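# Carry the foam block to the recessed far-aisle shelf

## Task

Pick up the small foam block lying on the desk and set it down on a shelf belonging to the shelving section at the far end of the aisle that is set back deeper than its neighbours. It must rest on the shelf surface itself, not on top of a carton, and the robot must not tip over or finish leaning.

## Robot and tools

ROBOT. A Hello Robot Stretch 4 with one arm: an omni-wheel base, a lift that slides up a mast, an arm that telescopes forward from the lift, and a wrist (yaw, pitch, roll) carrying a two-finger gripper. It stands about 1.6 m tall; the base rim lies within 0.23 m of the base origin. Occasionally an outside force may briefly pull on something held or nudge a loose object.

FRAMES. Base frame: origin on the floor under the base centre, x forward, y left, z up, metres. hand_pose is reported in it (a point between the open fingertips; the printout may be slightly off). The odometry frame is the base frame as it was when the scene began; base_odometry lives there, counts only wheel rotation (slip looks like travel), heading in rad, positive left, range -3.142 to 3.142.

TOOL move. One action per call; always pass "blocking": false (true or missing is refused). It returns within about 0.5 s while motion continues. Optional "cameras": list from head_camera, head_left_camera, head_right_camera, wrist_camera, or "all" (omitted or null = all, [] = none). An action contains "base", "joints" or both, optionally with "speeds", "pace", "contact_limits"; or "end_of_arm" alone.
- base: a dict with one relative command, measured from where the base last reported itself. translate_m: straight drive in metres, forward positive, -2 to 2. strafe_m: sideways metres, left positive, -2 to 2. rotate_rad: spin in place, counter-clockwise positive, -3.2 to 3.2. Only translate_m and strafe_m may be combined (a straight diagonal, no turning).
- joints: a dict of absolute targets by name, in the base robot's joint space: lift_m 0 to 1.2 (±0.004 counts as done); arm_m 0 to 0.55 extension (±0.004); wrist_yaw_rad -1.134 to 4.276 (0 ahead, positive left, 3.14 folded back, above 3.4 may hit the arm); wrist_pitch_rad -1.117 to 4.259 (0 level, 1.57 pointing down); wrist_roll_rad -1.117 to 4.259 (0 fingers level, positive clockwise viewed from behind); gripper_m -0.038 to 0.141, fingertip gap, reading off by up to 0.015 (-0.02 or below makes fingers press together). Wrist tolerances ±0.02. Targets outside a range are clipped and reported; other out-of-range values are refused; unknown keys make the call invalid.
- pace: "slow", "default", "fast", "max". Base 0.1/0.3/0.4/0.6 m/s and 1/2/3/4 rad/s; lift 0.15/0.3/0.4/0.5 m/s; arm 0.1/0.4/0.6/0.7 m/s; wrist always 1.82 rad/s. A raised lift (above 0.2) caps base speed, down to 0.3 m/s and 1 rad/s at 1.2.
- speeds: per-joint top speed (not gripper), replacing pace for that joint.
- contact_limits: 0 (gentlest) to 1 for arm_m, lift_m, translate_m, strafe_m, rotate_rad, default 0.5, listed only alongside its own command. A base limit persists until the next base action. Even at 0 the arm needs roughly 15-40 N to stop; for a light press use 0 and aim 1-3 mm beyond contact. With a load, keep lift_m's limit at least 0.15 (1 kg) or 0.3 (2 kg) going up.
- end_of_arm: "enable_torque" revives any wrist or gripper motor that shut off.
A new move overrides only the targets it names. No motion exceeds 14 s (time_out).

TOOL wait: seconds 0 to 10, plus cameras; returns early once everything is at rest. wait(0) shows the line "earlier move".
TOOL stop: brakes all running motions (they read "stopped" and may keep pressing); also re-brakes wheels left slack; see the "stop:" line.
TOOL zoom_image: camera and region [x0, y0, x1, y1] in that image's pixels, origin top-left, at most 504 x 504.
TOOL finished_scene: scene number; irreversible. The block must remain in place afterwards.

RESULTS. "move" reads "done" or the worst status. base_status/joint_status: done, moving, off_target (resting short, maybe still pushing), contact_stop (held back, now slack), time_out (target dropped), limit_stop_at_own_body, limit_stop_at_tilt (lean over 6 degrees; lift, arm, wheels go slack), torque_fault (needs enable_torque). An uncommanded stop, a refused call, or a stop blocking the request cancels the rest of that reply's move/wait/finished_scene calls. on_its_own reports unrequested behaviour ("held at" = current target). lidar_m: 12 ranges in metres, 30-degree sectors counter-clockwise from straight ahead (4th left, 7th behind, 10th right); "-" is nothing or closer than 0.25 m; sees roughly 0.15 m up to robot height, misses glass and thin legs. wrist_depth_mm: 7x7 median depths, 100-2000 mm, "-" for invalid. base_tilt in degrees (forward/right positive, ~3 degree bias). turned_by_wheels vs turned_by_imu differing over ~0.1 rad in one move suggests a collision or slip. motor_effort in percent (peak in brackets); servo_current in mA; a gripper_m current rise after closing to 0.015 or more indicates a firm grip. Camera images arrive in the order named by "pictures"; calibration lines give K and T_world_to_cam relative to the base frame.

GRIPPING. Command a gap more than 0.015 under the object's width; about 0.06 under resists tugs. Squeezing harder pulls the object toward the wrist. Fingertips pressed on a surface may jam.

AVOID. Self-collision: gripper over the base with lift below ~0.2 (0.45 pointing down); tilt up plus roll; yaw+pitch below about -1.1; with the wrist folded back (start pose) small tilts or rolls can trigger it; max pace with lift targets under 0.02 or over 1.18. Tipping: no turning, driving or braking with over 1 kg held and arm beyond 0.2, especially at fast paces; avoid sustained pushes or pulls. Avoid drops, releasing moving parts, slams and hard impacts. Thinking time lets motions run on, so keep replies concise.

Each tool is called after "Request:" as name(argument=value, ...) on one line, values as JSON.

## Session

Request:
move(blocking=false)

Scene clock: 0.00 s.
base_odometry: x=+0.000 y=+0.000 heading=+0.000
turned_by_wheels: +0.000
turned_by_imu: +0.000
base_tilt: forward=+0.4 right=+1.5
lidar_m: 0.98 0.98 1.13 1.93 1.07 1.58 2.71 2.70 1.20 0.99 0.99 1.15
base_status: not commanded
joint_positions: lift_m=+0.140 arm_m=+0.002 wrist_yaw_rad=+3.046 wrist_pitch_rad=+0.002 wrist_roll_rad=+0.000 gripper_m=+0.056
joint_status: not commanded
measured_speeds: all 0
motor_effort: lift_m=+20 arm_m=-4 wheel_0=+0 wheel_1=+0 wheel_2=+0
servo_current: wrist_yaw_rad=33 wrist_pitch_rad=33 wrist_roll_rad=26 gripper_m=46
hand_pose: x=-0.1056 y=+0.1144 z=+0.3181 quat_wxyz=(+0.048, -0.001, +0.000, +0.999) (m; base frame)
wrist_depth_mm: 136 139 - - - - - / 114 140 - - 1983 - - / 123 150 - - - - - / 137 192 - - 1983 - - / - - - - 1808 1808 - / 1118 1138 196 1008 1078 1205 - / 798 723 831 152 759 866 854
pictures: head_camera, head_left_camera, head_right_camera, wrist_camera

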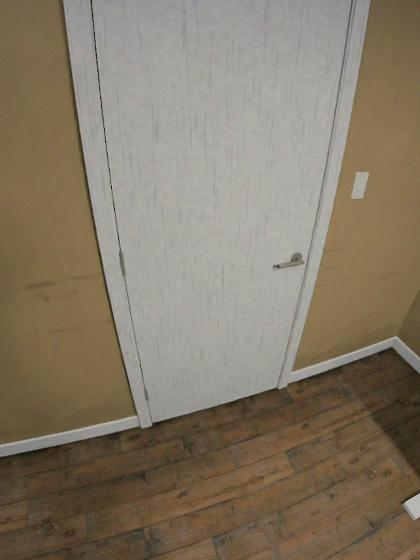

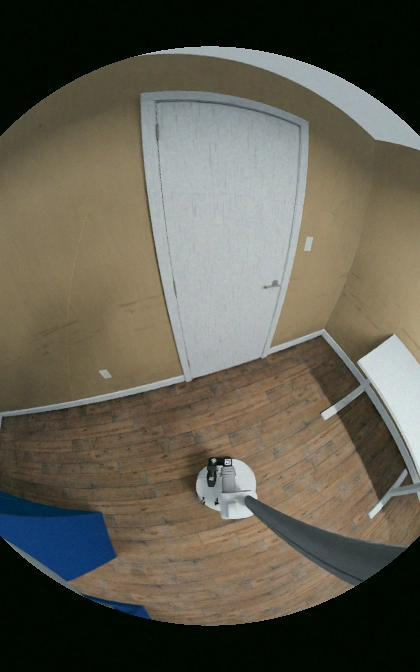

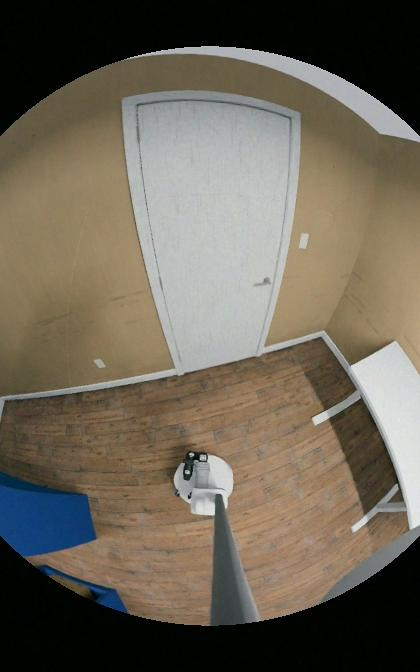

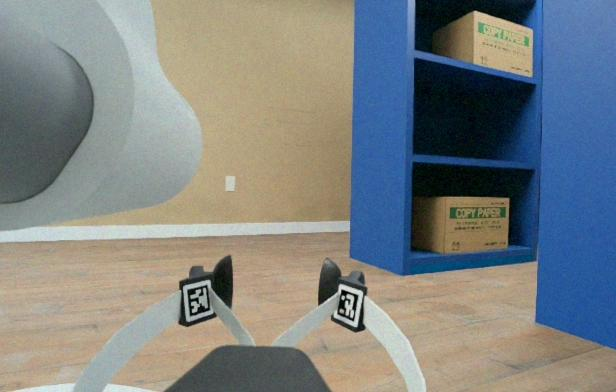

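Request:
move(base={"rotate_rad": -1.57}, blocking=false, cameras=[])

Request:
wait(seconds=3)

Scene clock: 4.13 s.
move: moving
base_odometry: x=+0.000 y=+0.000 heading=-0.261
turned_by_wheels: -0.261
turned_by_imu: -0.258
base_tilt: forward=+0.4 right=+1.4
lidar_m: 1.04 0.97 1.05 1.42 1.05 1.11 1.60 2.69 1.49 1.04 0.97 1.04
base_status: rotate_rad moving
joint_positions: lift_m=+0.140 arm_m=+0.002 wrist_yaw_rad=+3.046 wrist_pitch_rad=+0.002 wrist_roll_rad=+0.000 gripper_m=+0.056
measured_speeds: translate_m=+0.001 strafe_m=-0.001 rotate_rad=-0.990 lift_m=+0.000 arm_m=+0.000 wrist_yaw_rad=+0.000 wrist_pitch_rad=+0.000 wrist_roll_rad=+0.000
motor_effort: lift_m=+20(20) arm_m=-4(4) wheel_0=+6(7) wheel_1=+7(7) wheel_2=+7(8)
servo_current: wrist_yaw_rad=39(46) wrist_pitch_rad=39(52) wrist_roll_rad=26(33) gripper_m=39(52)
hand_pose: x=-0.1056 y=+0.1144 z=+0.3181 quat_wxyz=(+0.048, -0.001, +0.000, +0.999) (m; base frame)
wrist_depth_mm: 135 140 - - - - - / 113 140 - - - - - / 123 150 - - - - - / 137 192 - - - - - / 1983 - - 1921 1921 - - / 1118 1138 196 991 1098 1008 - / 798 715 831 153 750 866 798
pictures: none

Scene clock: 5.70 s.
earlier move: done
base_odometry: x=+0.000 y=+0.000 heading=-1.570
turned_by_wheels: -1.309
turned_by_imu: -1.293
base_tilt: forward=+0.2 right=+1.4
lidar_m: 0.97 0.98 1.12 1.00 0.99 1.18 2.02 1.05 1.59 2.71 2.68 1.14
base_status: done
joint_positions: lift_m=+0.140 arm_m=+0.002 wrist_yaw_rad=+3.046 wrist_pitch_rad=+0.002 wrist_roll_rad=+0.000 gripper_m=+0.056
motor_effort: lift_m=+20(20) arm_m=-4(4) wheel_0=+3(7) wheel_1=+0(9) wheel_2=+1(8)
servo_current: wrist_yaw_rad=39(46) wrist_pitch_rad=33(52) wrist_roll_rad=26(33) gripper_m=39(52)
hand_pose: x=-0.1056 y=+0.1144 z=+0.3181 quat_wxyz=(+0.048, -0.001, +0.000, +0.999) (m; base frame)
wrist_depth_mm: 136 140 - - - - - / 115 140 - - - - - / 121 153 - - - - - / 138 205 - - - - - / - - - - - - - / 991 1025 196 1008 190 1078 - / 798 715 831 152 750 854 798
wait: 1.57 of 3 s (the move ended)
pictures: head_camera, head_left_camera, head_right_camera, wrist_camera
camera_calibration:
wrist_camera: T_world_to_cam=[[0.142551, 0.98883, 0.0435188, -0.134676], [0.0286926, 0.0398209, -0.998795, 0.369213], [-0.989371, 0.143628, -0.0226956, 0.115959], [0, 0, 0, 1]]

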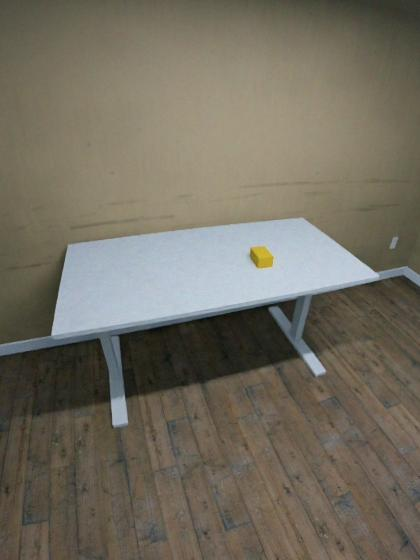

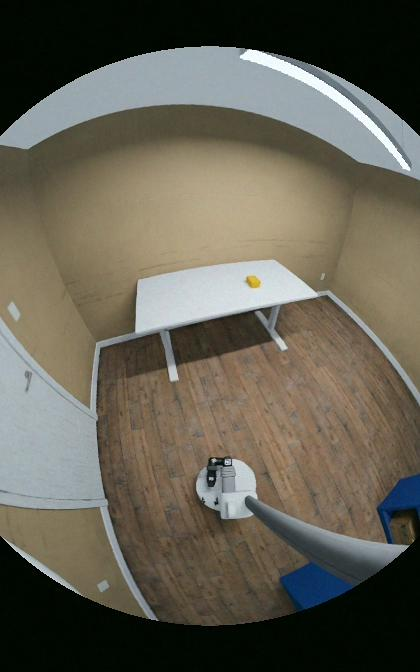

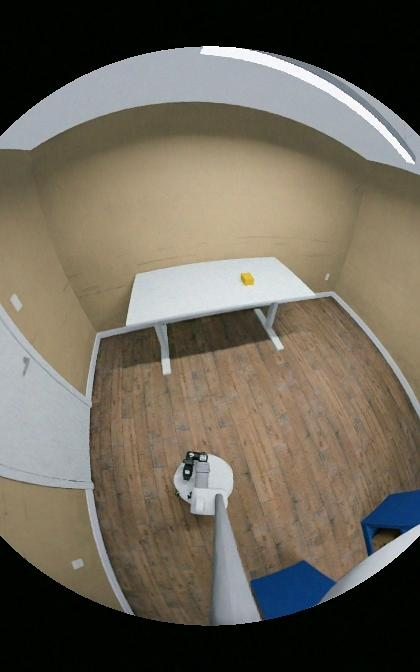

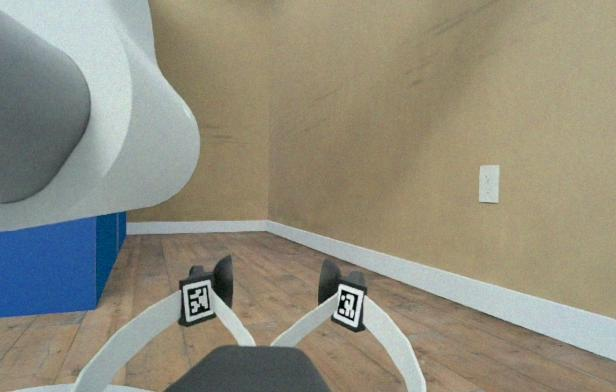

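Request:
move(joints={"lift_m": 0.75, "wrist_yaw_rad": 0.0, "gripper_m": 0.141}, blocking=false, cameras=[])

Request:
zoom_image(camera="head_camera", region=[200, 210, 330, 310])

Request:
zoom_image(camera="head_left_camera", region=[210, 240, 320, 320])

Request:
zoom_image(camera="head_right_camera", region=[210, 240, 320, 320])

Request:
wait(seconds=3)

Scene clock: 43.60 s.
move: moving
base_odometry: x=+0.000 y=+0.000 heading=-1.570
turned_by_wheels: +0.000
turned_by_imu: -0.001
base_tilt: forward=+0.4 right=+1.5
lidar_m: 0.96 0.99 1.15 0.98 0.97 1.18 2.03 1.08 1.56 2.71 2.69 1.18
joint_positions: lift_m=+0.179 arm_m=+0.002 wrist_yaw_rad=+2.446 wrist_pitch_rad=+0.002 wrist_roll_rad=+0.000 gripper_m=+0.076
joint_status: lift_m moving; wrist_yaw_rad moving; gripper_m moving
measured_speeds: translate_m=+0.000 strafe_m=+0.000 rotate_rad=+0.000 lift_m=+0.149 arm_m=+0.000 wrist_yaw_rad=-1.814 wrist_pitch_rad=+0.000 wrist_roll_rad=+0.000
motor_effort: lift_m=+27(27) arm_m=-4(4) wheel_0=+3(3) wheel_1=+0(0) wheel_2=+1(2)
servo_current: wrist_yaw_rad=98(104) wrist_pitch_rad=46(52) wrist_roll_rad=26(39) gripper_m=98(104)
hand_pose: x=+0.0077 y=+0.2519 z=+0.3570 quat_wxyz=(+0.341, -0.001, +0.000, +0.940) (m; base frame)
wrist_depth_mm: - - - - - - - / - - - - - - - / - - - - - - - / - - - - - 878 - / - 1921 - - - 878 - / 1205 1205 197 217 190 - - / 866 750 904 149 809 820 -
pictures: none

Scaled by 3.877 from the camera's 420x560 image, which has a finer 1200x1600 frame.

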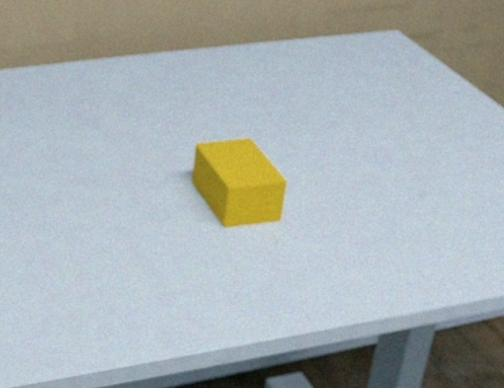

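Scaled by 4.582 from the camera's 420x672 image, which has a finer 600x960 frame.

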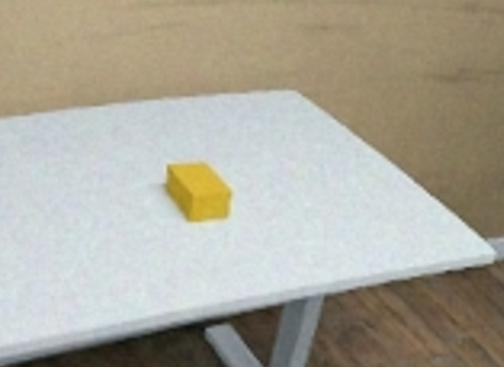

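Scaled by 4.582 from the camera's 420x672 image, which has a finer 600x960 frame.

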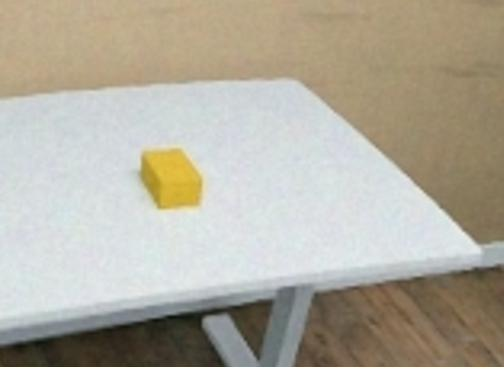

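Scene clock: 46.40 s.
earlier move: done
base_odometry: x=+0.000 y=+0.000 heading=-1.570
turned_by_wheels: +0.000
turned_by_imu: -0.001
base_tilt: forward=+0.4 right=+1.2
lidar_m: 0.99 0.97 1.16 0.99 1.00 1.17 2.05 1.06 1.57 2.71 2.69 1.16
joint_positions: lift_m=+0.750 arm_m=+0.002 wrist_yaw_rad=+0.003 wrist_pitch_rad=+0.002 wrist_roll_rad=+0.000 gripper_m=+0.141
joint_status: all done
motor_effort: lift_m=+24(28) arm_m=-4(4) wheel_0=+3(3) wheel_1=+0(0) wheel_2=+2(2)
servo_current: wrist_yaw_rad=33(124) wrist_pitch_rad=46(52) wrist_roll_rad=26(39) gripper_m=52(104)
hand_pose: x=+0.4619 y=-0.0864 z=+0.9273 quat_wxyz=(+1.000, +0.000, +0.001, +0.002) (m; base frame)
wrist_depth_mm: - - - - - - - / - - - - - - - / - - - - - - - / - - - - - - - / - - - - - - - / - 188 - - 195 - - / - - - - - - -
wait: 2.80 of 3 s (the move ended)
pictures: head_camera, head_left_camera, head_right_camera, wrist_camera
camera_calibration:
wrist_camera: T_world_to_cam=[[-0.0445003, -0.998061, 0.0435185, -0.128794], [-0.0246328, -0.0424522, -0.998795, 0.986858], [0.998706, -0.0455186, -0.0226959, -0.214487], [0, 0, 0, 1]]

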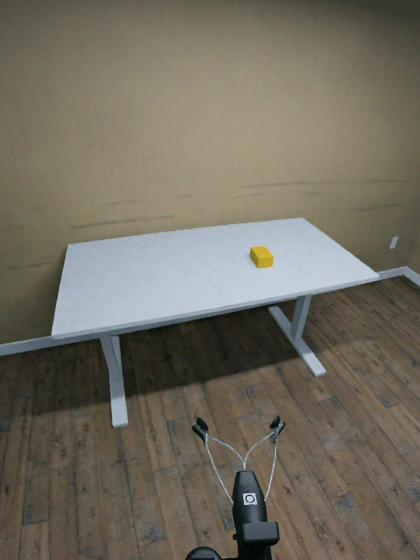

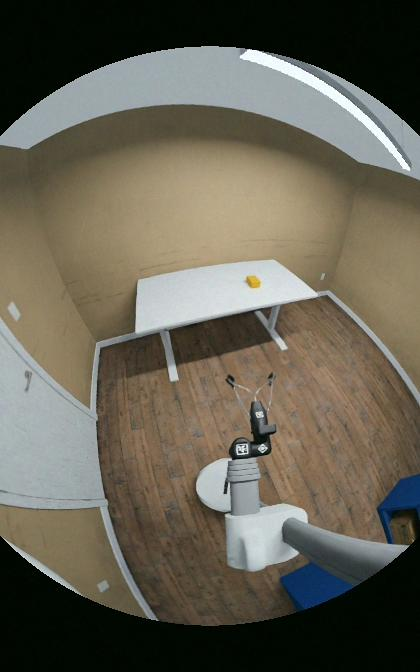

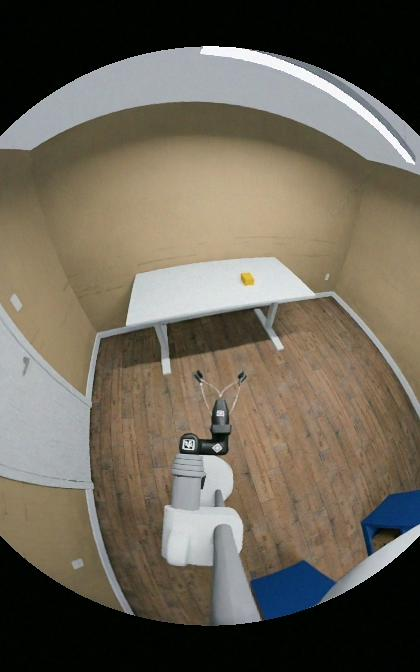

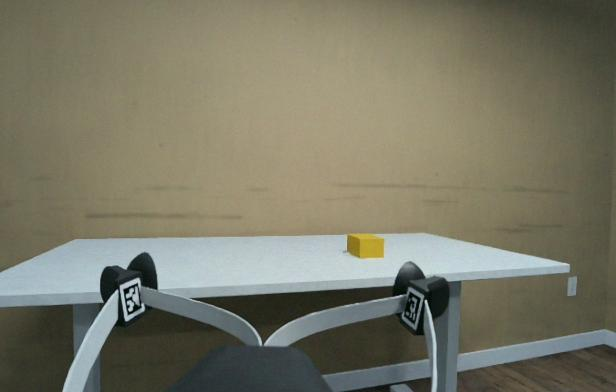

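Request:
move(base={"rotate_rad": 0.19}, joints={"wrist_pitch_rad": 0.35, "lift_m": 0.85}, blocking=false, cameras=[])

Request:
wait(seconds=2, cameras=[])

Request:
move(base={"translate_m": 0.3, "strafe_m": -0.49}, blocking=false, cameras=[])

Request:
wait(seconds=4)

Scene clock: 77.77 s.
move: moving
base_odometry: x=+0.000 y=+0.000 heading=-1.391
turned_by_wheels: +0.178
turned_by_imu: +0.175
base_tilt: forward=+0.3 right=+1.4
lidar_m: 1.00 1.00 1.10 0.99 1.03 1.31 1.07 1.08 1.56 2.70 1.56 1.04
base_status: rotate_rad moving
joint_positions: lift_m=+0.789 arm_m=+0.002 wrist_yaw_rad=+0.003 wrist_pitch_rad=+0.348 wrist_roll_rad=+0.000 gripper_m=+0.141
joint_status: lift_m moving; wrist_pitch_rad moving
measured_speeds: translate_m=+0.001 strafe_m=-0.001 rotate_rad=+0.243 lift_m=+0.149 arm_m=+0.000 wrist_yaw_rad=+0.000 wrist_pitch_rad=+0.081 wrist_roll_rad=+0.000
motor_effort: lift_m=+26(27) arm_m=-4(4) wheel_0=-3(7) wheel_1=-2(6) wheel_2=+1(8)
servo_current: wrist_yaw_rad=33(39) wrist_pitch_rad=39(72) wrist_roll_rad=33(33) gripper_m=39(52)
hand_pose: x=+0.4445 y=-0.0866 z=+0.8686 quat_wxyz=(+0.985, +0.000, +0.173, +0.002) (m; base frame)
wrist_depth_mm: - - - - - - - / - - - - - - - / - - - - - - - / - - - - - - - / - - - 1808 - 1863 1983 / 1499 196 1430 1618 203 1537 1618 / 1281 1255 - - 1308 1281 1366
pictures: none

Scene clock: 78.70 s.
earlier move: done
base_odometry: x=+0.000 y=+0.000 heading=-1.380
turned_by_wheels: +0.011
turned_by_imu: +0.011
base_tilt: forward=+0.4 right=+1.3
lidar_m: 0.99 1.01 1.07 0.98 1.04 1.32 1.05 1.09 1.58 2.70 1.53 1.06
base_status: done
joint_positions: lift_m=+0.850 arm_m=+0.002 wrist_yaw_rad=+0.003 wrist_pitch_rad=+0.349 wrist_roll_rad=+0.000 gripper_m=+0.141
joint_status: all done
motor_effort: lift_m=+24(27) arm_m=-4(4) wheel_0=-4(7) wheel_1=+0(6) wheel_2=-1(8)
servo_current: wrist_yaw_rad=39(46) wrist_pitch_rad=46(72) wrist_roll_rad=26(33) gripper_m=33(52)
hand_pose: x=+0.4444 y=-0.0866 z=+0.9290 quat_wxyz=(+0.985, +0.000, +0.174, +0.002) (m; base frame)
wrist_depth_mm: - - - - - - - / - - - - - - - / - - - - - - - / - - - - - - - / - - - - - - 1983 / 1576 190 1537 1756 202 1661 1756 / 1366 1308 1336 - 1397 1366 1430
wait: 0.93 of 2 s (the move ended)
pictures: none

Scene clock: 79.20 s.
move: moving
base_odometry: x=-0.024 y=-0.022 heading=-1.380
turned_by_wheels: +0.000
turned_by_imu: +0.000
base_tilt: forward=+0.4 right=+1.5
lidar_m: 0.97 0.99 1.13 0.99 1.05 1.38 1.06 1.11 1.56 2.65 1.52 1.05
base_status: translate_m moving; strafe_m moving
joint_positions: lift_m=+0.850 arm_m=+0.002 wrist_yaw_rad=+0.003 wrist_pitch_rad=+0.349 wrist_roll_rad=+0.000 gripper_m=+0.141
measured_speeds: translate_m=+0.063 strafe_m=-0.106 rotate_rad=-0.003 lift_m=+0.000 arm_m=+0.000 wrist_yaw_rad=+0.000 wrist_pitch_rad=+0.000 wrist_roll_rad=+0.000
motor_effort: lift_m=+24(24) arm_m=-4(4) wheel_0=+9(10) wheel_1=-6(7) wheel_2=-7(8)
servo_current: wrist_yaw_rad=33(39) wrist_pitch_rad=52(52) wrist_roll_rad=33(33) gripper_m=46(52)
hand_pose: x=+0.4444 y=-0.0866 z=+0.9290 quat_wxyz=(+0.985, +0.000, +0.174, +0.002) (m; base frame)
wrist_depth_mm: - - - - - - - / - - - - - - - / - - - - - - - / - - - - - - - / - - - - - - - / 1618 191 1499 1756 203 1618 1708 / 1366 1366 1430 - 1366 1366 1430
pictures: none

Scene clock: 82.10 s.
earlier move: done
base_odometry: x=-0.424 y=-0.387 heading=-1.380
turned_by_wheels: +0.000
turned_by_imu: -0.002
base_tilt: forward=+0.1 right=+1.4
lidar_m: 0.72 0.73 0.99 1.49 1.51 2.01 1.32 1.46 2.37 2.19 2.23 0.79
base_status: done
joint_positions: lift_m=+0.850 arm_m=+0.002 wrist_yaw_rad=+0.003 wrist_pitch_rad=+0.350 wrist_roll_rad=+0.000 gripper_m=+0.141
motor_effort: lift_m=+24(24) arm_m=-4(4) wheel_0=+1(11) wheel_1=+0(8) wheel_2=-1(8)
servo_current: wrist_yaw_rad=52(52) wrist_pitch_rad=46(52) wrist_roll_rad=26(39) gripper_m=52(52)
hand_pose: x=+0.4444 y=-0.0866 z=+0.9291 quat_wxyz=(+0.985, +0.000, +0.174, +0.002) (m; base frame)
wrist_depth_mm: - - - - - - - / - - - - - - - / - - - - - - - / - - - - - - - / - - - - - - - / - 191 181 - 197 1661 1661 / - 1336 1430 - - 1397 1430
wait: 2.90 of 4 s (the move ended)
pictures: head_camera, head_left_camera, head_right_camera, wrist_camera
camera_calibration:
wrist_camera: T_world_to_cam=[[-0.0270778, -0.997992, 0.057257, -0.150285], [-0.363462, -0.0435285, -0.930592, 1.07534], [0.931216, -0.0460091, -0.361553, 0.147756], [0, 0, 0, 1]]

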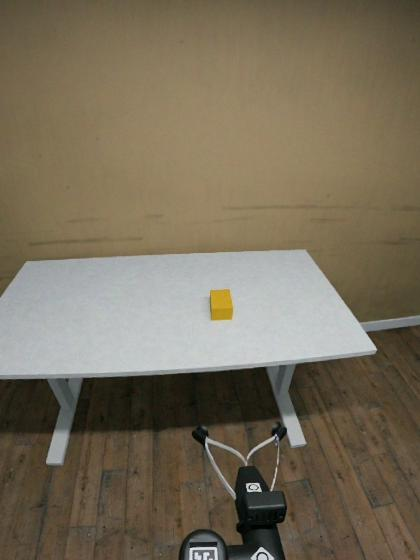

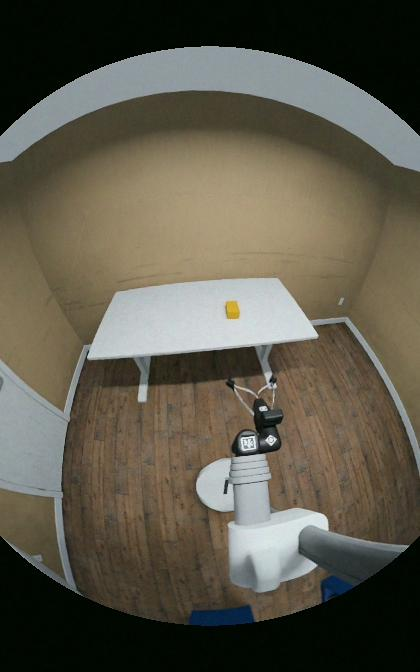

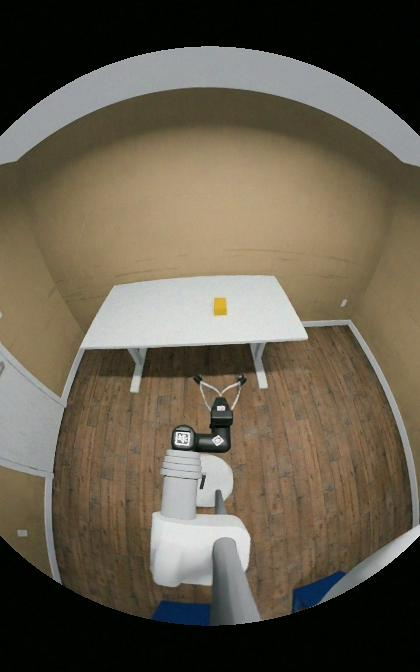

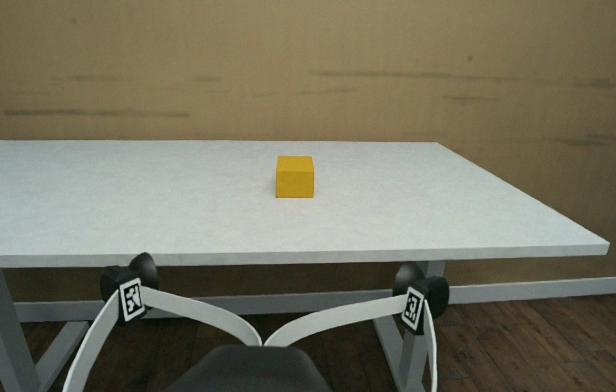

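Request:
move(base={"translate_m": 0.25, "strafe_m": -0.006}, joints={"arm_m": 0.33, "lift_m": 0.81}, blocking=false, cameras=[])

Request:
wait(seconds=4)

Scene clock: 111.70 s.
move: moving
base_odometry: x=-0.419 y=-0.419 heading=-1.380
turned_by_wheels: +0.000
turned_by_imu: -0.001
base_tilt: forward=+0.3 right=+1.4
lidar_m: 0.70 0.70 0.94 1.51 1.53 2.04 1.36 1.48 2.37 2.17 2.22 0.76
base_status: translate_m moving; strafe_m moving
joint_positions: lift_m=+0.818 arm_m=+0.054 wrist_yaw_rad=+0.003 wrist_pitch_rad=+0.350 wrist_roll_rad=+0.000 gripper_m=+0.141
joint_status: lift_m moving; arm_m moving
measured_speeds: translate_m=+0.124 strafe_m=-0.003 rotate_rad=-0.004 lift_m=-0.071 arm_m=+0.199 wrist_yaw_rad=+0.000 wrist_pitch_rad=+0.000 wrist_roll_rad=+0.000
motor_effort: lift_m=+13(22) arm_m=+9(9) wheel_0=+6(7) wheel_1=+6(6) wheel_2=-10(10)
servo_current: wrist_yaw_rad=46(46) wrist_pitch_rad=39(52) wrist_roll_rad=20(33) gripper_m=39(46)
hand_pose: x=+0.4966 y=-0.0866 z=+0.8970 quat_wxyz=(+0.985, +0.000, +0.174, +0.002) (m; base frame)
wrist_depth_mm: - - - - - - - / - - - - - - - / - - - - - - - / - - - - - - - / - - - - - - - / - 190 177 - 198 1618 1618 / 1308 1255 1366 - - 1336 1397
pictures: none

Scene clock: 113.47 s.
earlier move: done
base_odometry: x=-0.383 y=-0.634 heading=-1.380
turned_by_wheels: +0.000
turned_by_imu: -0.001
base_tilt: forward=+0.4 right=+1.5
lidar_m: 0.48 0.51 0.67 1.52 1.55 2.03 1.57 1.70 2.30 2.15 0.77 0.52
base_status: done
joint_positions: lift_m=+0.810 arm_m=+0.330 wrist_yaw_rad=+0.003 wrist_pitch_rad=+0.350 wrist_roll_rad=+0.000 gripper_m=+0.141
joint_status: all done
motor_effort: lift_m=+14(22) arm_m=+6(10) wheel_0=+2(7) wheel_1=+2(6) wheel_2=+0(10)
servo_current: wrist_yaw_rad=26(46) wrist_pitch_rad=52(52) wrist_roll_rad=26(33) gripper_m=52(52)
hand_pose: x=+0.7719 y=-0.0866 z=+0.8898 quat_wxyz=(+0.985, +0.000, +0.174, +0.002) (m; base frame)
wrist_depth_mm: - - - - - - - / - - - - - - - / - - - - - - - / - - - - - - - / - - - - - - - / - 187 181 298 195 - - / - - - - - - -
wait: 1.77 of 4 s (the move ended)
pictures: head_camera, head_left_camera, head_right_camera, wrist_camera
camera_calibration:
wrist_camera: T_world_to_cam=[[-0.0272062, -0.997988, 0.0572612, -0.139112], [-0.3636, -0.0434791, -0.93054, 1.15792], [0.931158, -0.0461367, -0.361686, -0.171238], [0, 0, 0, 1]]

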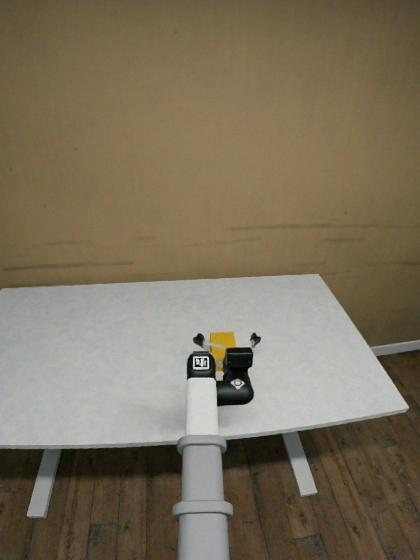

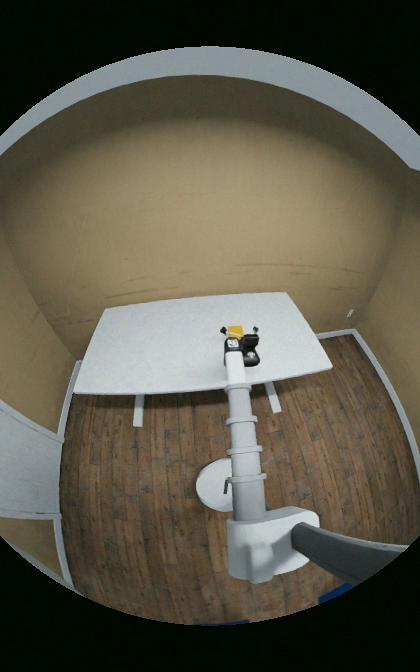

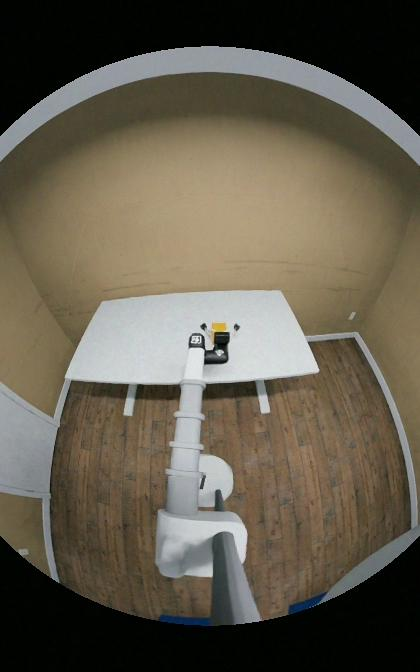

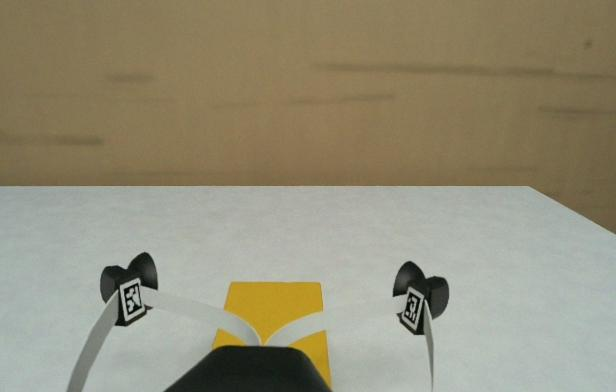

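Request:
move(joints={"arm_m": 0.345, "lift_m": 0.736}, pace="slow", contact_limits={"lift_m": 0.2}, blocking=false, cameras=[])

Request:
wait(seconds=2, cameras=["wrist_camera", "head_camera"])

Scene clock: 131.03 s.
move: moving
base_odometry: x=-0.383 y=-0.634 heading=-1.380
turned_by_wheels: +0.000
turned_by_imu: -0.001
base_tilt: forward=+0.4 right=+1.4
lidar_m: 0.49 0.50 0.66 1.51 1.57 2.05 1.54 1.65 2.34 2.13 0.77 0.53
joint_positions: lift_m=+0.784 arm_m=+0.341 wrist_yaw_rad=+0.003 wrist_pitch_rad=+0.350 wrist_roll_rad=+0.000 gripper_m=+0.141
joint_status: lift_m moving; arm_m moving
measured_speeds: translate_m=+0.000 strafe_m=+0.000 rotate_rad=+0.000 lift_m=-0.099 arm_m=+0.028 wrist_yaw_rad=+0.000 wrist_pitch_rad=+0.000 wrist_roll_rad=+0.000
motor_effort: lift_m=+13(15) arm_m=+4(8) wheel_0=+2(2) wheel_1=+2(2) wheel_2=+0(0)
servo_current: wrist_yaw_rad=39(46) wrist_pitch_rad=39(46) wrist_roll_rad=26(33) gripper_m=52(59)
contact_limits: lift_m 0.2
hand_pose: x=+0.7834 y=-0.0866 z=+0.8637 quat_wxyz=(+0.985, +0.000, +0.174, +0.002) (m; base frame)
wrist_depth_mm: - - - - - - - / - - - - - - - / - - - - - - - / - - - - - - - / - - - - - - - / - 187 181 265 195 - - / - - - - - - -
pictures: none

Scene clock: 132.03 s.
earlier move: done
base_odometry: x=-0.383 y=-0.634 heading=-1.380
turned_by_wheels: +0.000
turned_by_imu: +0.000
base_tilt: forward=+0.5 right=+1.3
lidar_m: 0.48 0.51 0.66 1.52 1.56 2.09 1.57 1.68 2.32 2.15 0.79 0.52
joint_positions: lift_m=+0.737 arm_m=+0.345 wrist_yaw_rad=+0.003 wrist_pitch_rad=+0.350 wrist_roll_rad=+0.000 gripper_m=+0.141
joint_status: all done
motor_effort: lift_m=+13(15) arm_m=+6(9) wheel_0=+2(2) wheel_1=+2(2) wheel_2=+0(0)
servo_current: wrist_yaw_rad=39(46) wrist_pitch_rad=33(46) wrist_roll_rad=33(33) gripper_m=39(59)
contact_limits: lift_m 0.2
hand_pose: x=+0.7869 y=-0.0866 z=+0.8159 quat_wxyz=(+0.985, +0.000, +0.174, +0.002) (m; base frame)
wrist_depth_mm: - - - - - - - / - - - - - - - / - - - - - - - / - - - - - - - / - - 236 238 - - - / - 189 185 187 195 - - / - - 183 136 - - -
wait: 1.00 of 2 s (the move ended)
pictures: head_camera, wrist_camera
camera_calibration:
wrist_camera: T_world_to_cam=[[-0.027206, -0.997988, 0.0572612, -0.134474], [-0.3636, -0.0434792, -0.93054, 1.09461], [0.931158, -0.0461365, -0.361686, -0.211914], [0, 0, 0, 1]]

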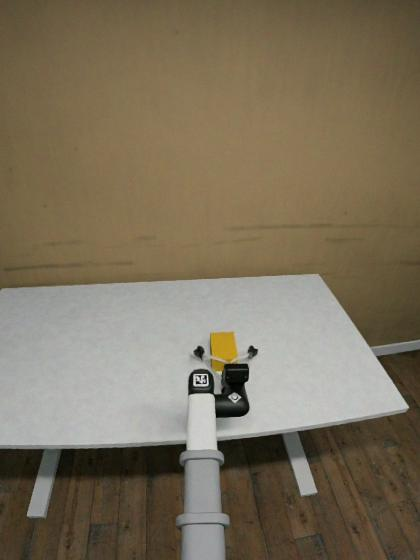

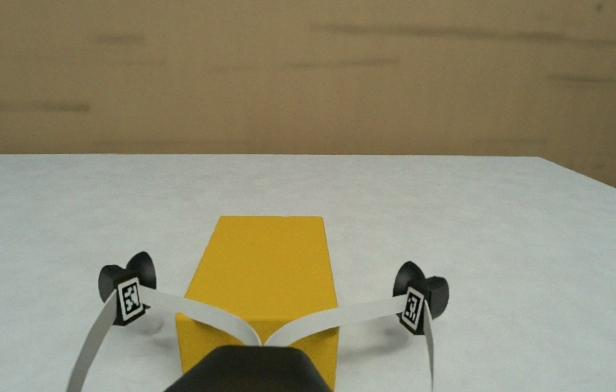

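Request:
move(joints={"arm_m": 0.337, "lift_m": 0.732}, pace="slow", contact_limits={"lift_m": 0.2}, blocking=false, cameras=[])

Request:
wait(seconds=1, cameras=[])

Request:
move(joints={"gripper_m": 0.015}, pace="slow", blocking=false, cameras=[])

Request:
wait(seconds=4, cameras=["wrist_camera", "head_camera"])

Scene clock: 149.37 s.
move: moving
base_odometry: x=-0.383 y=-0.634 heading=-1.380
turned_by_wheels: +0.000
turned_by_imu: -0.001
base_tilt: forward=+0.4 right=+1.4
lidar_m: 0.47 0.50 0.66 1.54 1.57 2.05 1.55 1.70 2.32 2.14 0.78 0.53
joint_positions: lift_m=+0.733 arm_m=+0.337 wrist_yaw_rad=+0.003 wrist_pitch_rad=+0.350 wrist_roll_rad=+0.000 gripper_m=+0.141
joint_status: lift_m moving; arm_m moving
measured_speeds: translate_m=+0.000 strafe_m=+0.000 rotate_rad=+0.000 lift_m=+0.000 arm_m=-0.007 wrist_yaw_rad=+0.000 wrist_pitch_rad=+0.000 wrist_roll_rad=+0.000
motor_effort: lift_m=+12(15) arm_m=-6(9) wheel_0=+2(2) wheel_1=+2(2) wheel_2=+0(0)
servo_current: wrist_yaw_rad=39(46) wrist_pitch_rad=46(52) wrist_roll_rad=33(33) gripper_m=39(59)
contact_limits: lift_m 0.2
hand_pose: x=+0.7795 y=-0.0866 z=+0.8120 quat_wxyz=(+0.985, +0.000, +0.174, +0.002) (m; base frame)
wrist_depth_mm: - - - - - - - / - - - - - - - / - - - - - - - / - - - 279 - - - / - - 226 237 - - - / - 183 182 190 196 - - / - - - 136 - - -
pictures: none

Scene clock: 149.73 s.
earlier move: done
base_odometry: x=-0.383 y=-0.634 heading=-1.380
turned_by_wheels: +0.000
turned_by_imu: +0.000
base_tilt: forward=+0.2 right=+1.4
lidar_m: 0.48 0.50 0.67 1.52 1.56 2.04 1.56 1.66 2.31 2.14 0.74 0.52
joint_positions: lift_m=+0.733 arm_m=+0.337 wrist_yaw_rad=+0.003 wrist_pitch_rad=+0.350 wrist_roll_rad=+0.000 gripper_m=+0.141
joint_status: all done
motor_effort: lift_m=+12(15) arm_m=-6(9) wheel_0=+2(2) wheel_1=+2(2) wheel_2=+0(0)
servo_current: wrist_yaw_rad=39(46) wrist_pitch_rad=46(52) wrist_roll_rad=26(33) gripper_m=46(59)
contact_limits: lift_m 0.2
hand_pose: x=+0.7793 y=-0.0866 z=+0.8120 quat_wxyz=(+0.985, +0.000, +0.174, +0.002) (m; base frame)
wrist_depth_mm: - - - - - - - / - - - - - - - / - - - - - - - / - - - 278 - - - / - - 225 236 - - - / - 183 182 190 196 - - / - - - 136 - - -
wait: 0.37 of 1 s (the move ended)
pictures: none

Scene clock: 150.23 s.
move: moving
base_odometry: x=-0.383 y=-0.634 heading=-1.380
turned_by_wheels: +0.000
turned_by_imu: +0.000
base_tilt: forward=+0.3 right=+1.4
lidar_m: 0.48 0.51 0.65 1.53 1.59 2.06 1.56 1.68 2.31 2.16 0.77 0.50
joint_positions: lift_m=+0.733 arm_m=+0.337 wrist_yaw_rad=+0.003 wrist_pitch_rad=+0.350 wrist_roll_rad=+0.000 gripper_m=+0.135
joint_status: gripper_m moving
motor_effort: lift_m=+12(12) arm_m=-6(6) wheel_0=+2(2) wheel_1=+2(2) wheel_2=+0(0)
servo_current: wrist_yaw_rad=46(46) wrist_pitch_rad=33(52) wrist_roll_rad=26(39) gripper_m=91(91)
contact_limits: lift_m 0.2
hand_pose: x=+0.7793 y=-0.0866 z=+0.8120 quat_wxyz=(+0.985, +0.000, +0.174, +0.002) (m; base frame)
wrist_depth_mm: - - - - - - - / - - - - - - - / - - - - - - - / - - - 274 - - - / - - 224 236 - - - / - 186 182 184 196 - - / - - - 135 - - -
pictures: none

Scene clock: 154.23 s.
earlier move: moving
base_odometry: x=-0.383 y=-0.634 heading=-1.380
turned_by_wheels: +0.000
turned_by_imu: -0.001
base_tilt: forward=+0.3 right=+1.2
lidar_m: 0.48 0.49 0.66 1.51 1.57 2.04 1.56 1.68 2.31 2.14 0.76 0.53
joint_positions: lift_m=+0.732 arm_m=+0.337 wrist_yaw_rad=+0.003 wrist_pitch_rad=+0.350 wrist_roll_rad=+0.000 gripper_m=+0.028
joint_status: gripper_m moving
motor_effort: lift_m=+13(13) arm_m=-6(7) wheel_0=+2(2) wheel_1=+2(2) wheel_2=+0(0)
servo_current: wrist_yaw_rad=39(46) wrist_pitch_rad=52(65) wrist_roll_rad=33(39) gripper_m=176(189)
contact_limits: lift_m 0.2
hand_pose: x=+0.7793 y=-0.0866 z=+0.8118 quat_wxyz=(+0.985, +0.000, +0.174, +0.002) (m; base frame)
wrist_depth_mm: - - - - - - - / - - - - - - - / - - - - - - - / - - 231 242 - - - / - - 198 200 - - - / - 177 168 169 180 - - / - - 156 157 - - -
wait: 4.00 s; no rest
pictures: head_camera, wrist_camera
camera_calibration:
wrist_camera: T_world_to_cam=[[-0.0271978, -0.997988, 0.0572657, -0.134454], [-0.363734, -0.0434797, -0.930488, 1.08811], [0.931106, -0.0461367, -0.36182, -0.206224], [0, 0, 0, 1]]

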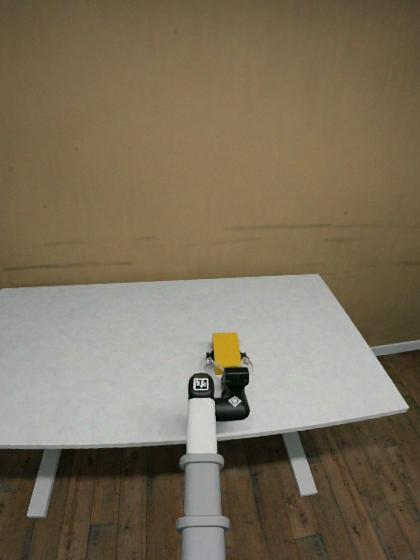

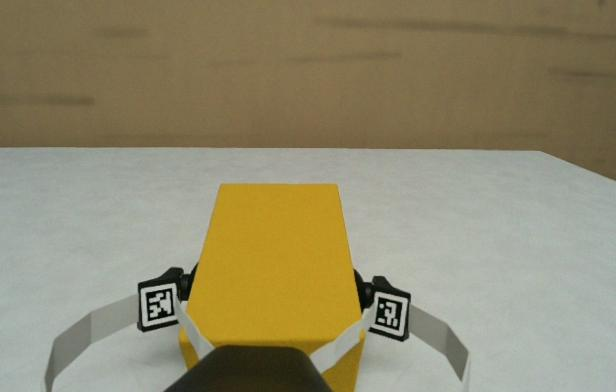

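Request:
wait(seconds=2, cameras=[])

Request:
move(joints={"lift_m": 0.85}, pace="slow", blocking=false, cameras=[])

Request:
wait(seconds=2, cameras=["wrist_camera", "head_camera"])

Scene clock: 159.00 s.
earlier move: done
base_odometry: x=-0.383 y=-0.634 heading=-1.380
turned_by_wheels: +0.000
turned_by_imu: -0.001
base_tilt: forward=+0.4 right=+1.2
lidar_m: 0.49 0.50 0.66 1.53 1.56 2.03 1.57 1.65 2.32 2.14 0.78 0.52
joint_positions: lift_m=+0.732 arm_m=+0.337 wrist_yaw_rad=+0.003 wrist_pitch_rad=+0.350 wrist_roll_rad=+0.000 gripper_m=+0.016
joint_status: all done
motor_effort: lift_m=+13(13) arm_m=-6(7) wheel_0=+2(2) wheel_1=+2(2) wheel_2=+0(0)
servo_current: wrist_yaw_rad=39(46) wrist_pitch_rad=46(65) wrist_roll_rad=26(39) gripper_m=117(202)
contact_limits: lift_m 0.2
hand_pose: x=+0.7793 y=-0.0866 z=+0.8118 quat_wxyz=(+0.985, +0.000, +0.174, +0.002) (m; base frame)
wrist_depth_mm: - - - - - - - / - - - - - - - / - - - - - - - / - - 228 237 - - - / - - 195 198 - - - / - 175 166 167 179 - - / - - 153 153 - - -
wait: 0.00 of 2 s (the move ended)
pictures: none

Scene clock: 159.50 s.
move: moving
base_odometry: x=-0.383 y=-0.634 heading=-1.380
turned_by_wheels: +0.000
turned_by_imu: +0.000
base_tilt: forward=+0.4 right=+1.6
lidar_m: 0.47 0.51 0.65 1.52 1.56 2.05 1.57 1.68 2.33 2.15 0.76 0.53
joint_positions: lift_m=+0.758 arm_m=+0.337 wrist_yaw_rad=+0.003 wrist_pitch_rad=+0.350 wrist_roll_rad=+0.000 gripper_m=+0.016
joint_status: lift_m moving
measured_speeds: translate_m=+0.000 strafe_m=+0.000 rotate_rad=+0.000 lift_m=+0.099 arm_m=+0.000 wrist_yaw_rad=+0.000 wrist_pitch_rad=+0.000 wrist_roll_rad=+0.000
motor_effort: lift_m=+24(27) arm_m=-6(6) wheel_0=+2(2) wheel_1=+2(2) wheel_2=+0(0)
servo_current: wrist_yaw_rad=39(39) wrist_pitch_rad=52(52) wrist_roll_rad=26(33) gripper_m=117(130)
hand_pose: x=+0.7793 y=-0.0866 z=+0.8371 quat_wxyz=(+0.985, +0.000, +0.174, +0.002) (m; base frame)
wrist_depth_mm: - - - - - - - / - - - - - - - / - - - - - - - / - - 229 238 - - - / - - 195 198 - - - / - 175 166 167 179 - - / - - 153 153 - - -
pictures: none

Scene clock: 160.83 s.
earlier move: done
base_odometry: x=-0.383 y=-0.634 heading=-1.380
turned_by_wheels: +0.000
turned_by_imu: +0.000
base_tilt: forward=+0.3 right=+1.3
lidar_m: 0.48 0.51 0.65 1.51 1.58 2.07 1.57 1.64 2.32 2.14 0.77 0.54
joint_positions: lift_m=+0.850 arm_m=+0.337 wrist_yaw_rad=+0.003 wrist_pitch_rad=+0.350 wrist_roll_rad=+0.000 gripper_m=+0.016
joint_status: all done
motor_effort: lift_m=+24(27) arm_m=-6(6) wheel_0=+2(2) wheel_1=+2(2) wheel_2=+0(0)
servo_current: wrist_yaw_rad=39(46) wrist_pitch_rad=39(52) wrist_roll_rad=20(33) gripper_m=124(130)
hand_pose: x=+0.7793 y=-0.0866 z=+0.9289 quat_wxyz=(+0.985, +0.000, +0.174, +0.002) (m; base frame)
wrist_depth_mm: - - - - - - - / - - - - - - - / - - - - - - - / - - 228 238 - - - / - - 195 196 - - - / - 175 166 167 179 - - / - - 153 153 - - -
wait: 1.33 of 2 s (the move ended)
pictures: head_camera, wrist_camera
camera_calibration:
wrist_camera: T_world_to_cam=[[-0.0271913, -0.997988, 0.0572691, -0.141166], [-0.363839, -0.04348, -0.930447, 1.19706], [0.931065, -0.0461368, -0.361925, -0.163732], [0, 0, 0, 1]]

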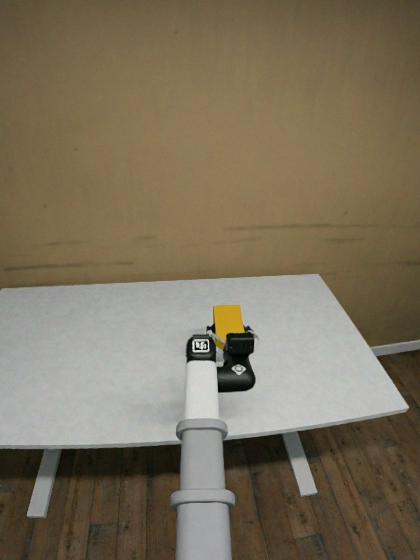

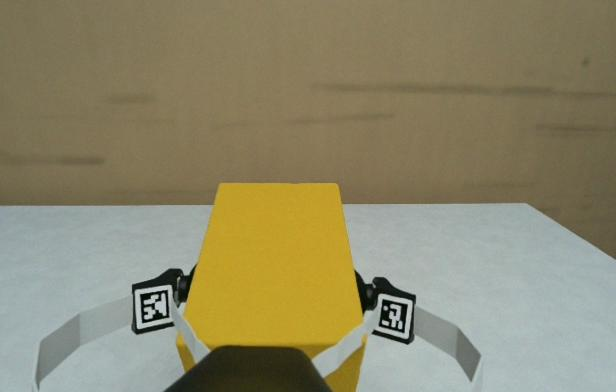

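Request:
move(base={"translate_m": -0.35}, joints={"arm_m": 0.02}, blocking=false, cameras=[])

Request:
wait(seconds=4, cameras=[])

Request:
move(base={"rotate_rad": -1.76}, blocking=false, cameras=[])

Request:
wait(seconds=4)

Scene clock: 170.80 s.
move: moving
base_odometry: x=-0.389 y=-0.602 heading=-1.380
turned_by_wheels: +0.000
turned_by_imu: -0.001
base_tilt: forward=+0.5 right=+1.4
lidar_m: 0.53 0.53 0.69 1.52 1.56 2.08 1.54 1.64 2.31 2.15 0.81 0.57
base_status: translate_m moving
joint_positions: lift_m=+0.850 arm_m=+0.285 wrist_yaw_rad=+0.003 wrist_pitch_rad=+0.350 wrist_roll_rad=+0.000 gripper_m=+0.016
joint_status: arm_m moving
measured_speeds: translate_m=-0.124 strafe_m=+0.000 rotate_rad=+0.007 lift_m=+0.000 arm_m=-0.199 wrist_yaw_rad=+0.000 wrist_pitch_rad=+0.000 wrist_roll_rad=+0.000
motor_effort: lift_m=+25(25) arm_m=-8(8) wheel_0=-7(7) wheel_1=-5(6) wheel_2=+10(10)
servo_current: wrist_yaw_rad=39(39) wrist_pitch_rad=46(59) wrist_roll_rad=33(33) gripper_m=117(124)
hand_pose: x=+0.7268 y=-0.0866 z=+0.9289 quat_wxyz=(+0.985, +0.000, +0.174, +0.002) (m; base frame)
wrist_depth_mm: - - - - - - - / - - - - - - - / - - - - - - - / - - 228 238 - - - / - - 195 198 - - - / - 174 167 167 179 - - / - - 153 153 - - -
pictures: none

Scene clock: 173.03 s.
earlier move: done
base_odometry: x=-0.449 y=-0.290 heading=-1.380
turned_by_wheels: +0.000
turned_by_imu: -0.001
base_tilt: forward=+0.3 right=+1.4
lidar_m: 0.83 0.86 1.10 1.49 1.56 2.01 1.20 1.37 1.58 2.19 2.22 0.89
base_status: done
joint_positions: lift_m=+0.850 arm_m=+0.020 wrist_yaw_rad=+0.003 wrist_pitch_rad=+0.350 wrist_roll_rad=+0.000 gripper_m=+0.016
joint_status: all done
motor_effort: lift_m=+24(25) arm_m=-6(10) wheel_0=-1(7) wheel_1=+0(7) wheel_2=-2(10)
servo_current: wrist_yaw_rad=46(52) wrist_pitch_rad=33(59) wrist_roll_rad=33(33) gripper_m=124(137)
hand_pose: x=+0.4623 y=-0.0866 z=+0.9289 quat_wxyz=(+0.985, +0.000, +0.174, +0.002) (m; base frame)
wrist_depth_mm: - - - - - - - / - - - - - - - / - - - - - - - / - - 228 237 - - - / - - 195 198 1205 - - / - 175 166 167 179 1708 1708 / 1229 1308 153 153 1336 1281 1430
wait: 2.23 of 4 s (the move ended)
pictures: none

Scene clock: 173.53 s.
move: moving
base_odometry: x=-0.449 y=-0.290 heading=-1.641
turned_by_wheels: -0.261
turned_by_imu: -0.257
base_tilt: forward=+0.3 right=+1.4
lidar_m: 0.85 0.82 0.94 1.54 1.49 1.71 1.23 1.21 1.38 2.21 2.18 1.02
base_status: rotate_rad moving
joint_positions: lift_m=+0.850 arm_m=+0.020 wrist_yaw_rad=+0.003 wrist_pitch_rad=+0.350 wrist_roll_rad=+0.000 gripper_m=+0.016
measured_speeds: translate_m=-0.002 strafe_m=-0.001 rotate_rad=-0.989 lift_m=+0.000 arm_m=+0.000 wrist_yaw_rad=+0.000 wrist_pitch_rad=+0.000 wrist_roll_rad=+0.000
motor_effort: lift_m=+24(24) arm_m=-6(6) wheel_0=+8(8) wheel_1=+7(9) wheel_2=+7(7)
servo_current: wrist_yaw_rad=39(46) wrist_pitch_rad=39(52) wrist_roll_rad=20(33) gripper_m=130(137)
hand_pose: x=+0.4623 y=-0.0866 z=+0.9289 quat_wxyz=(+0.985, +0.000, +0.174, +0.002) (m; base frame)
wrist_depth_mm: - - - - - - - / - - - - - - - / - - - - - - - / - - 228 237 - - - / - - 195 197 - - - / - 174 166 167 179 1756 1708 / 1308 1336 153 153 1336 1281 1464
pictures: none

Scene clock: 175.30 s.
earlier move: done
base_odometry: x=-0.449 y=-0.290 heading=-3.140
turned_by_wheels: -1.499
turned_by_imu: -1.480
base_tilt: forward=+0.3 right=+1.4
lidar_m: 2.18 2.18 0.97 0.82 0.84 1.01 1.49 1.49 1.77 1.20 1.22 1.40
base_status: done
joint_positions: lift_m=+0.850 arm_m=+0.020 wrist_yaw_rad=+0.003 wrist_pitch_rad=+0.350 wrist_roll_rad=+0.000 gripper_m=+0.016
motor_effort: lift_m=+23(24) arm_m=-6(6) wheel_0=+2(8) wheel_1=+2(9) wheel_2=+1(9)
servo_current: wrist_yaw_rad=39(52) wrist_pitch_rad=39(52) wrist_roll_rad=33(33) gripper_m=130(137)
hand_pose: x=+0.4623 y=-0.0866 z=+0.9290 quat_wxyz=(+0.985, +0.000, +0.174, +0.001) (m; base frame)
wrist_depth_mm: - - - - - - - / - - - - - - - / - - - - - - - / - - - 239 - - 1281 / 1983 1983 203 197 - - - / 1618 178 166 167 179 1756 - / 1255 1366 153 153 1336 1281 -
wait: 1.77 of 4 s (the move ended)
pictures: head_camera, head_left_camera, head_right_camera, wrist_camera
camera_calibration:
wrist_camera: T_world_to_cam=[[-0.0272041, -0.997988, 0.0572705, -0.149789], [-0.363881, -0.0434746, -0.93043, 1.08179], [0.931048, -0.0461511, -0.361966, 0.131499], [0, 0, 0, 1]]

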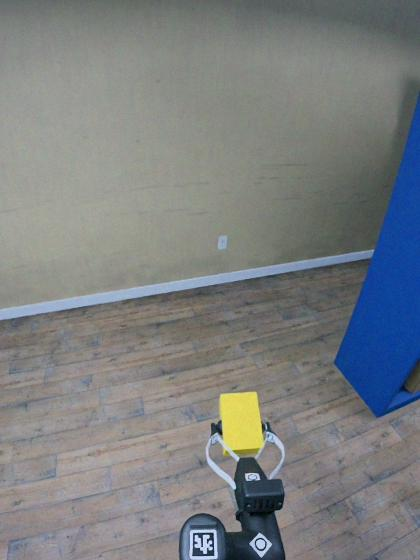

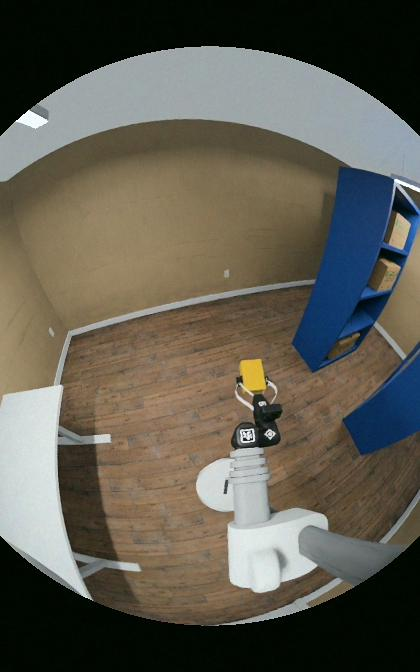

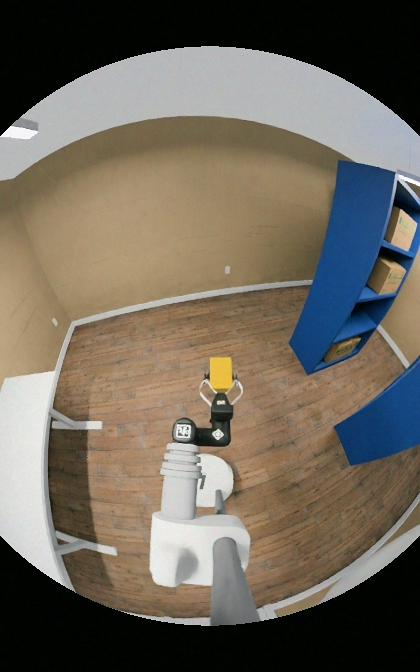

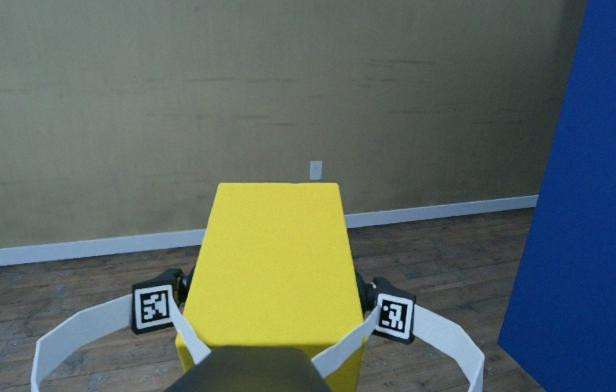

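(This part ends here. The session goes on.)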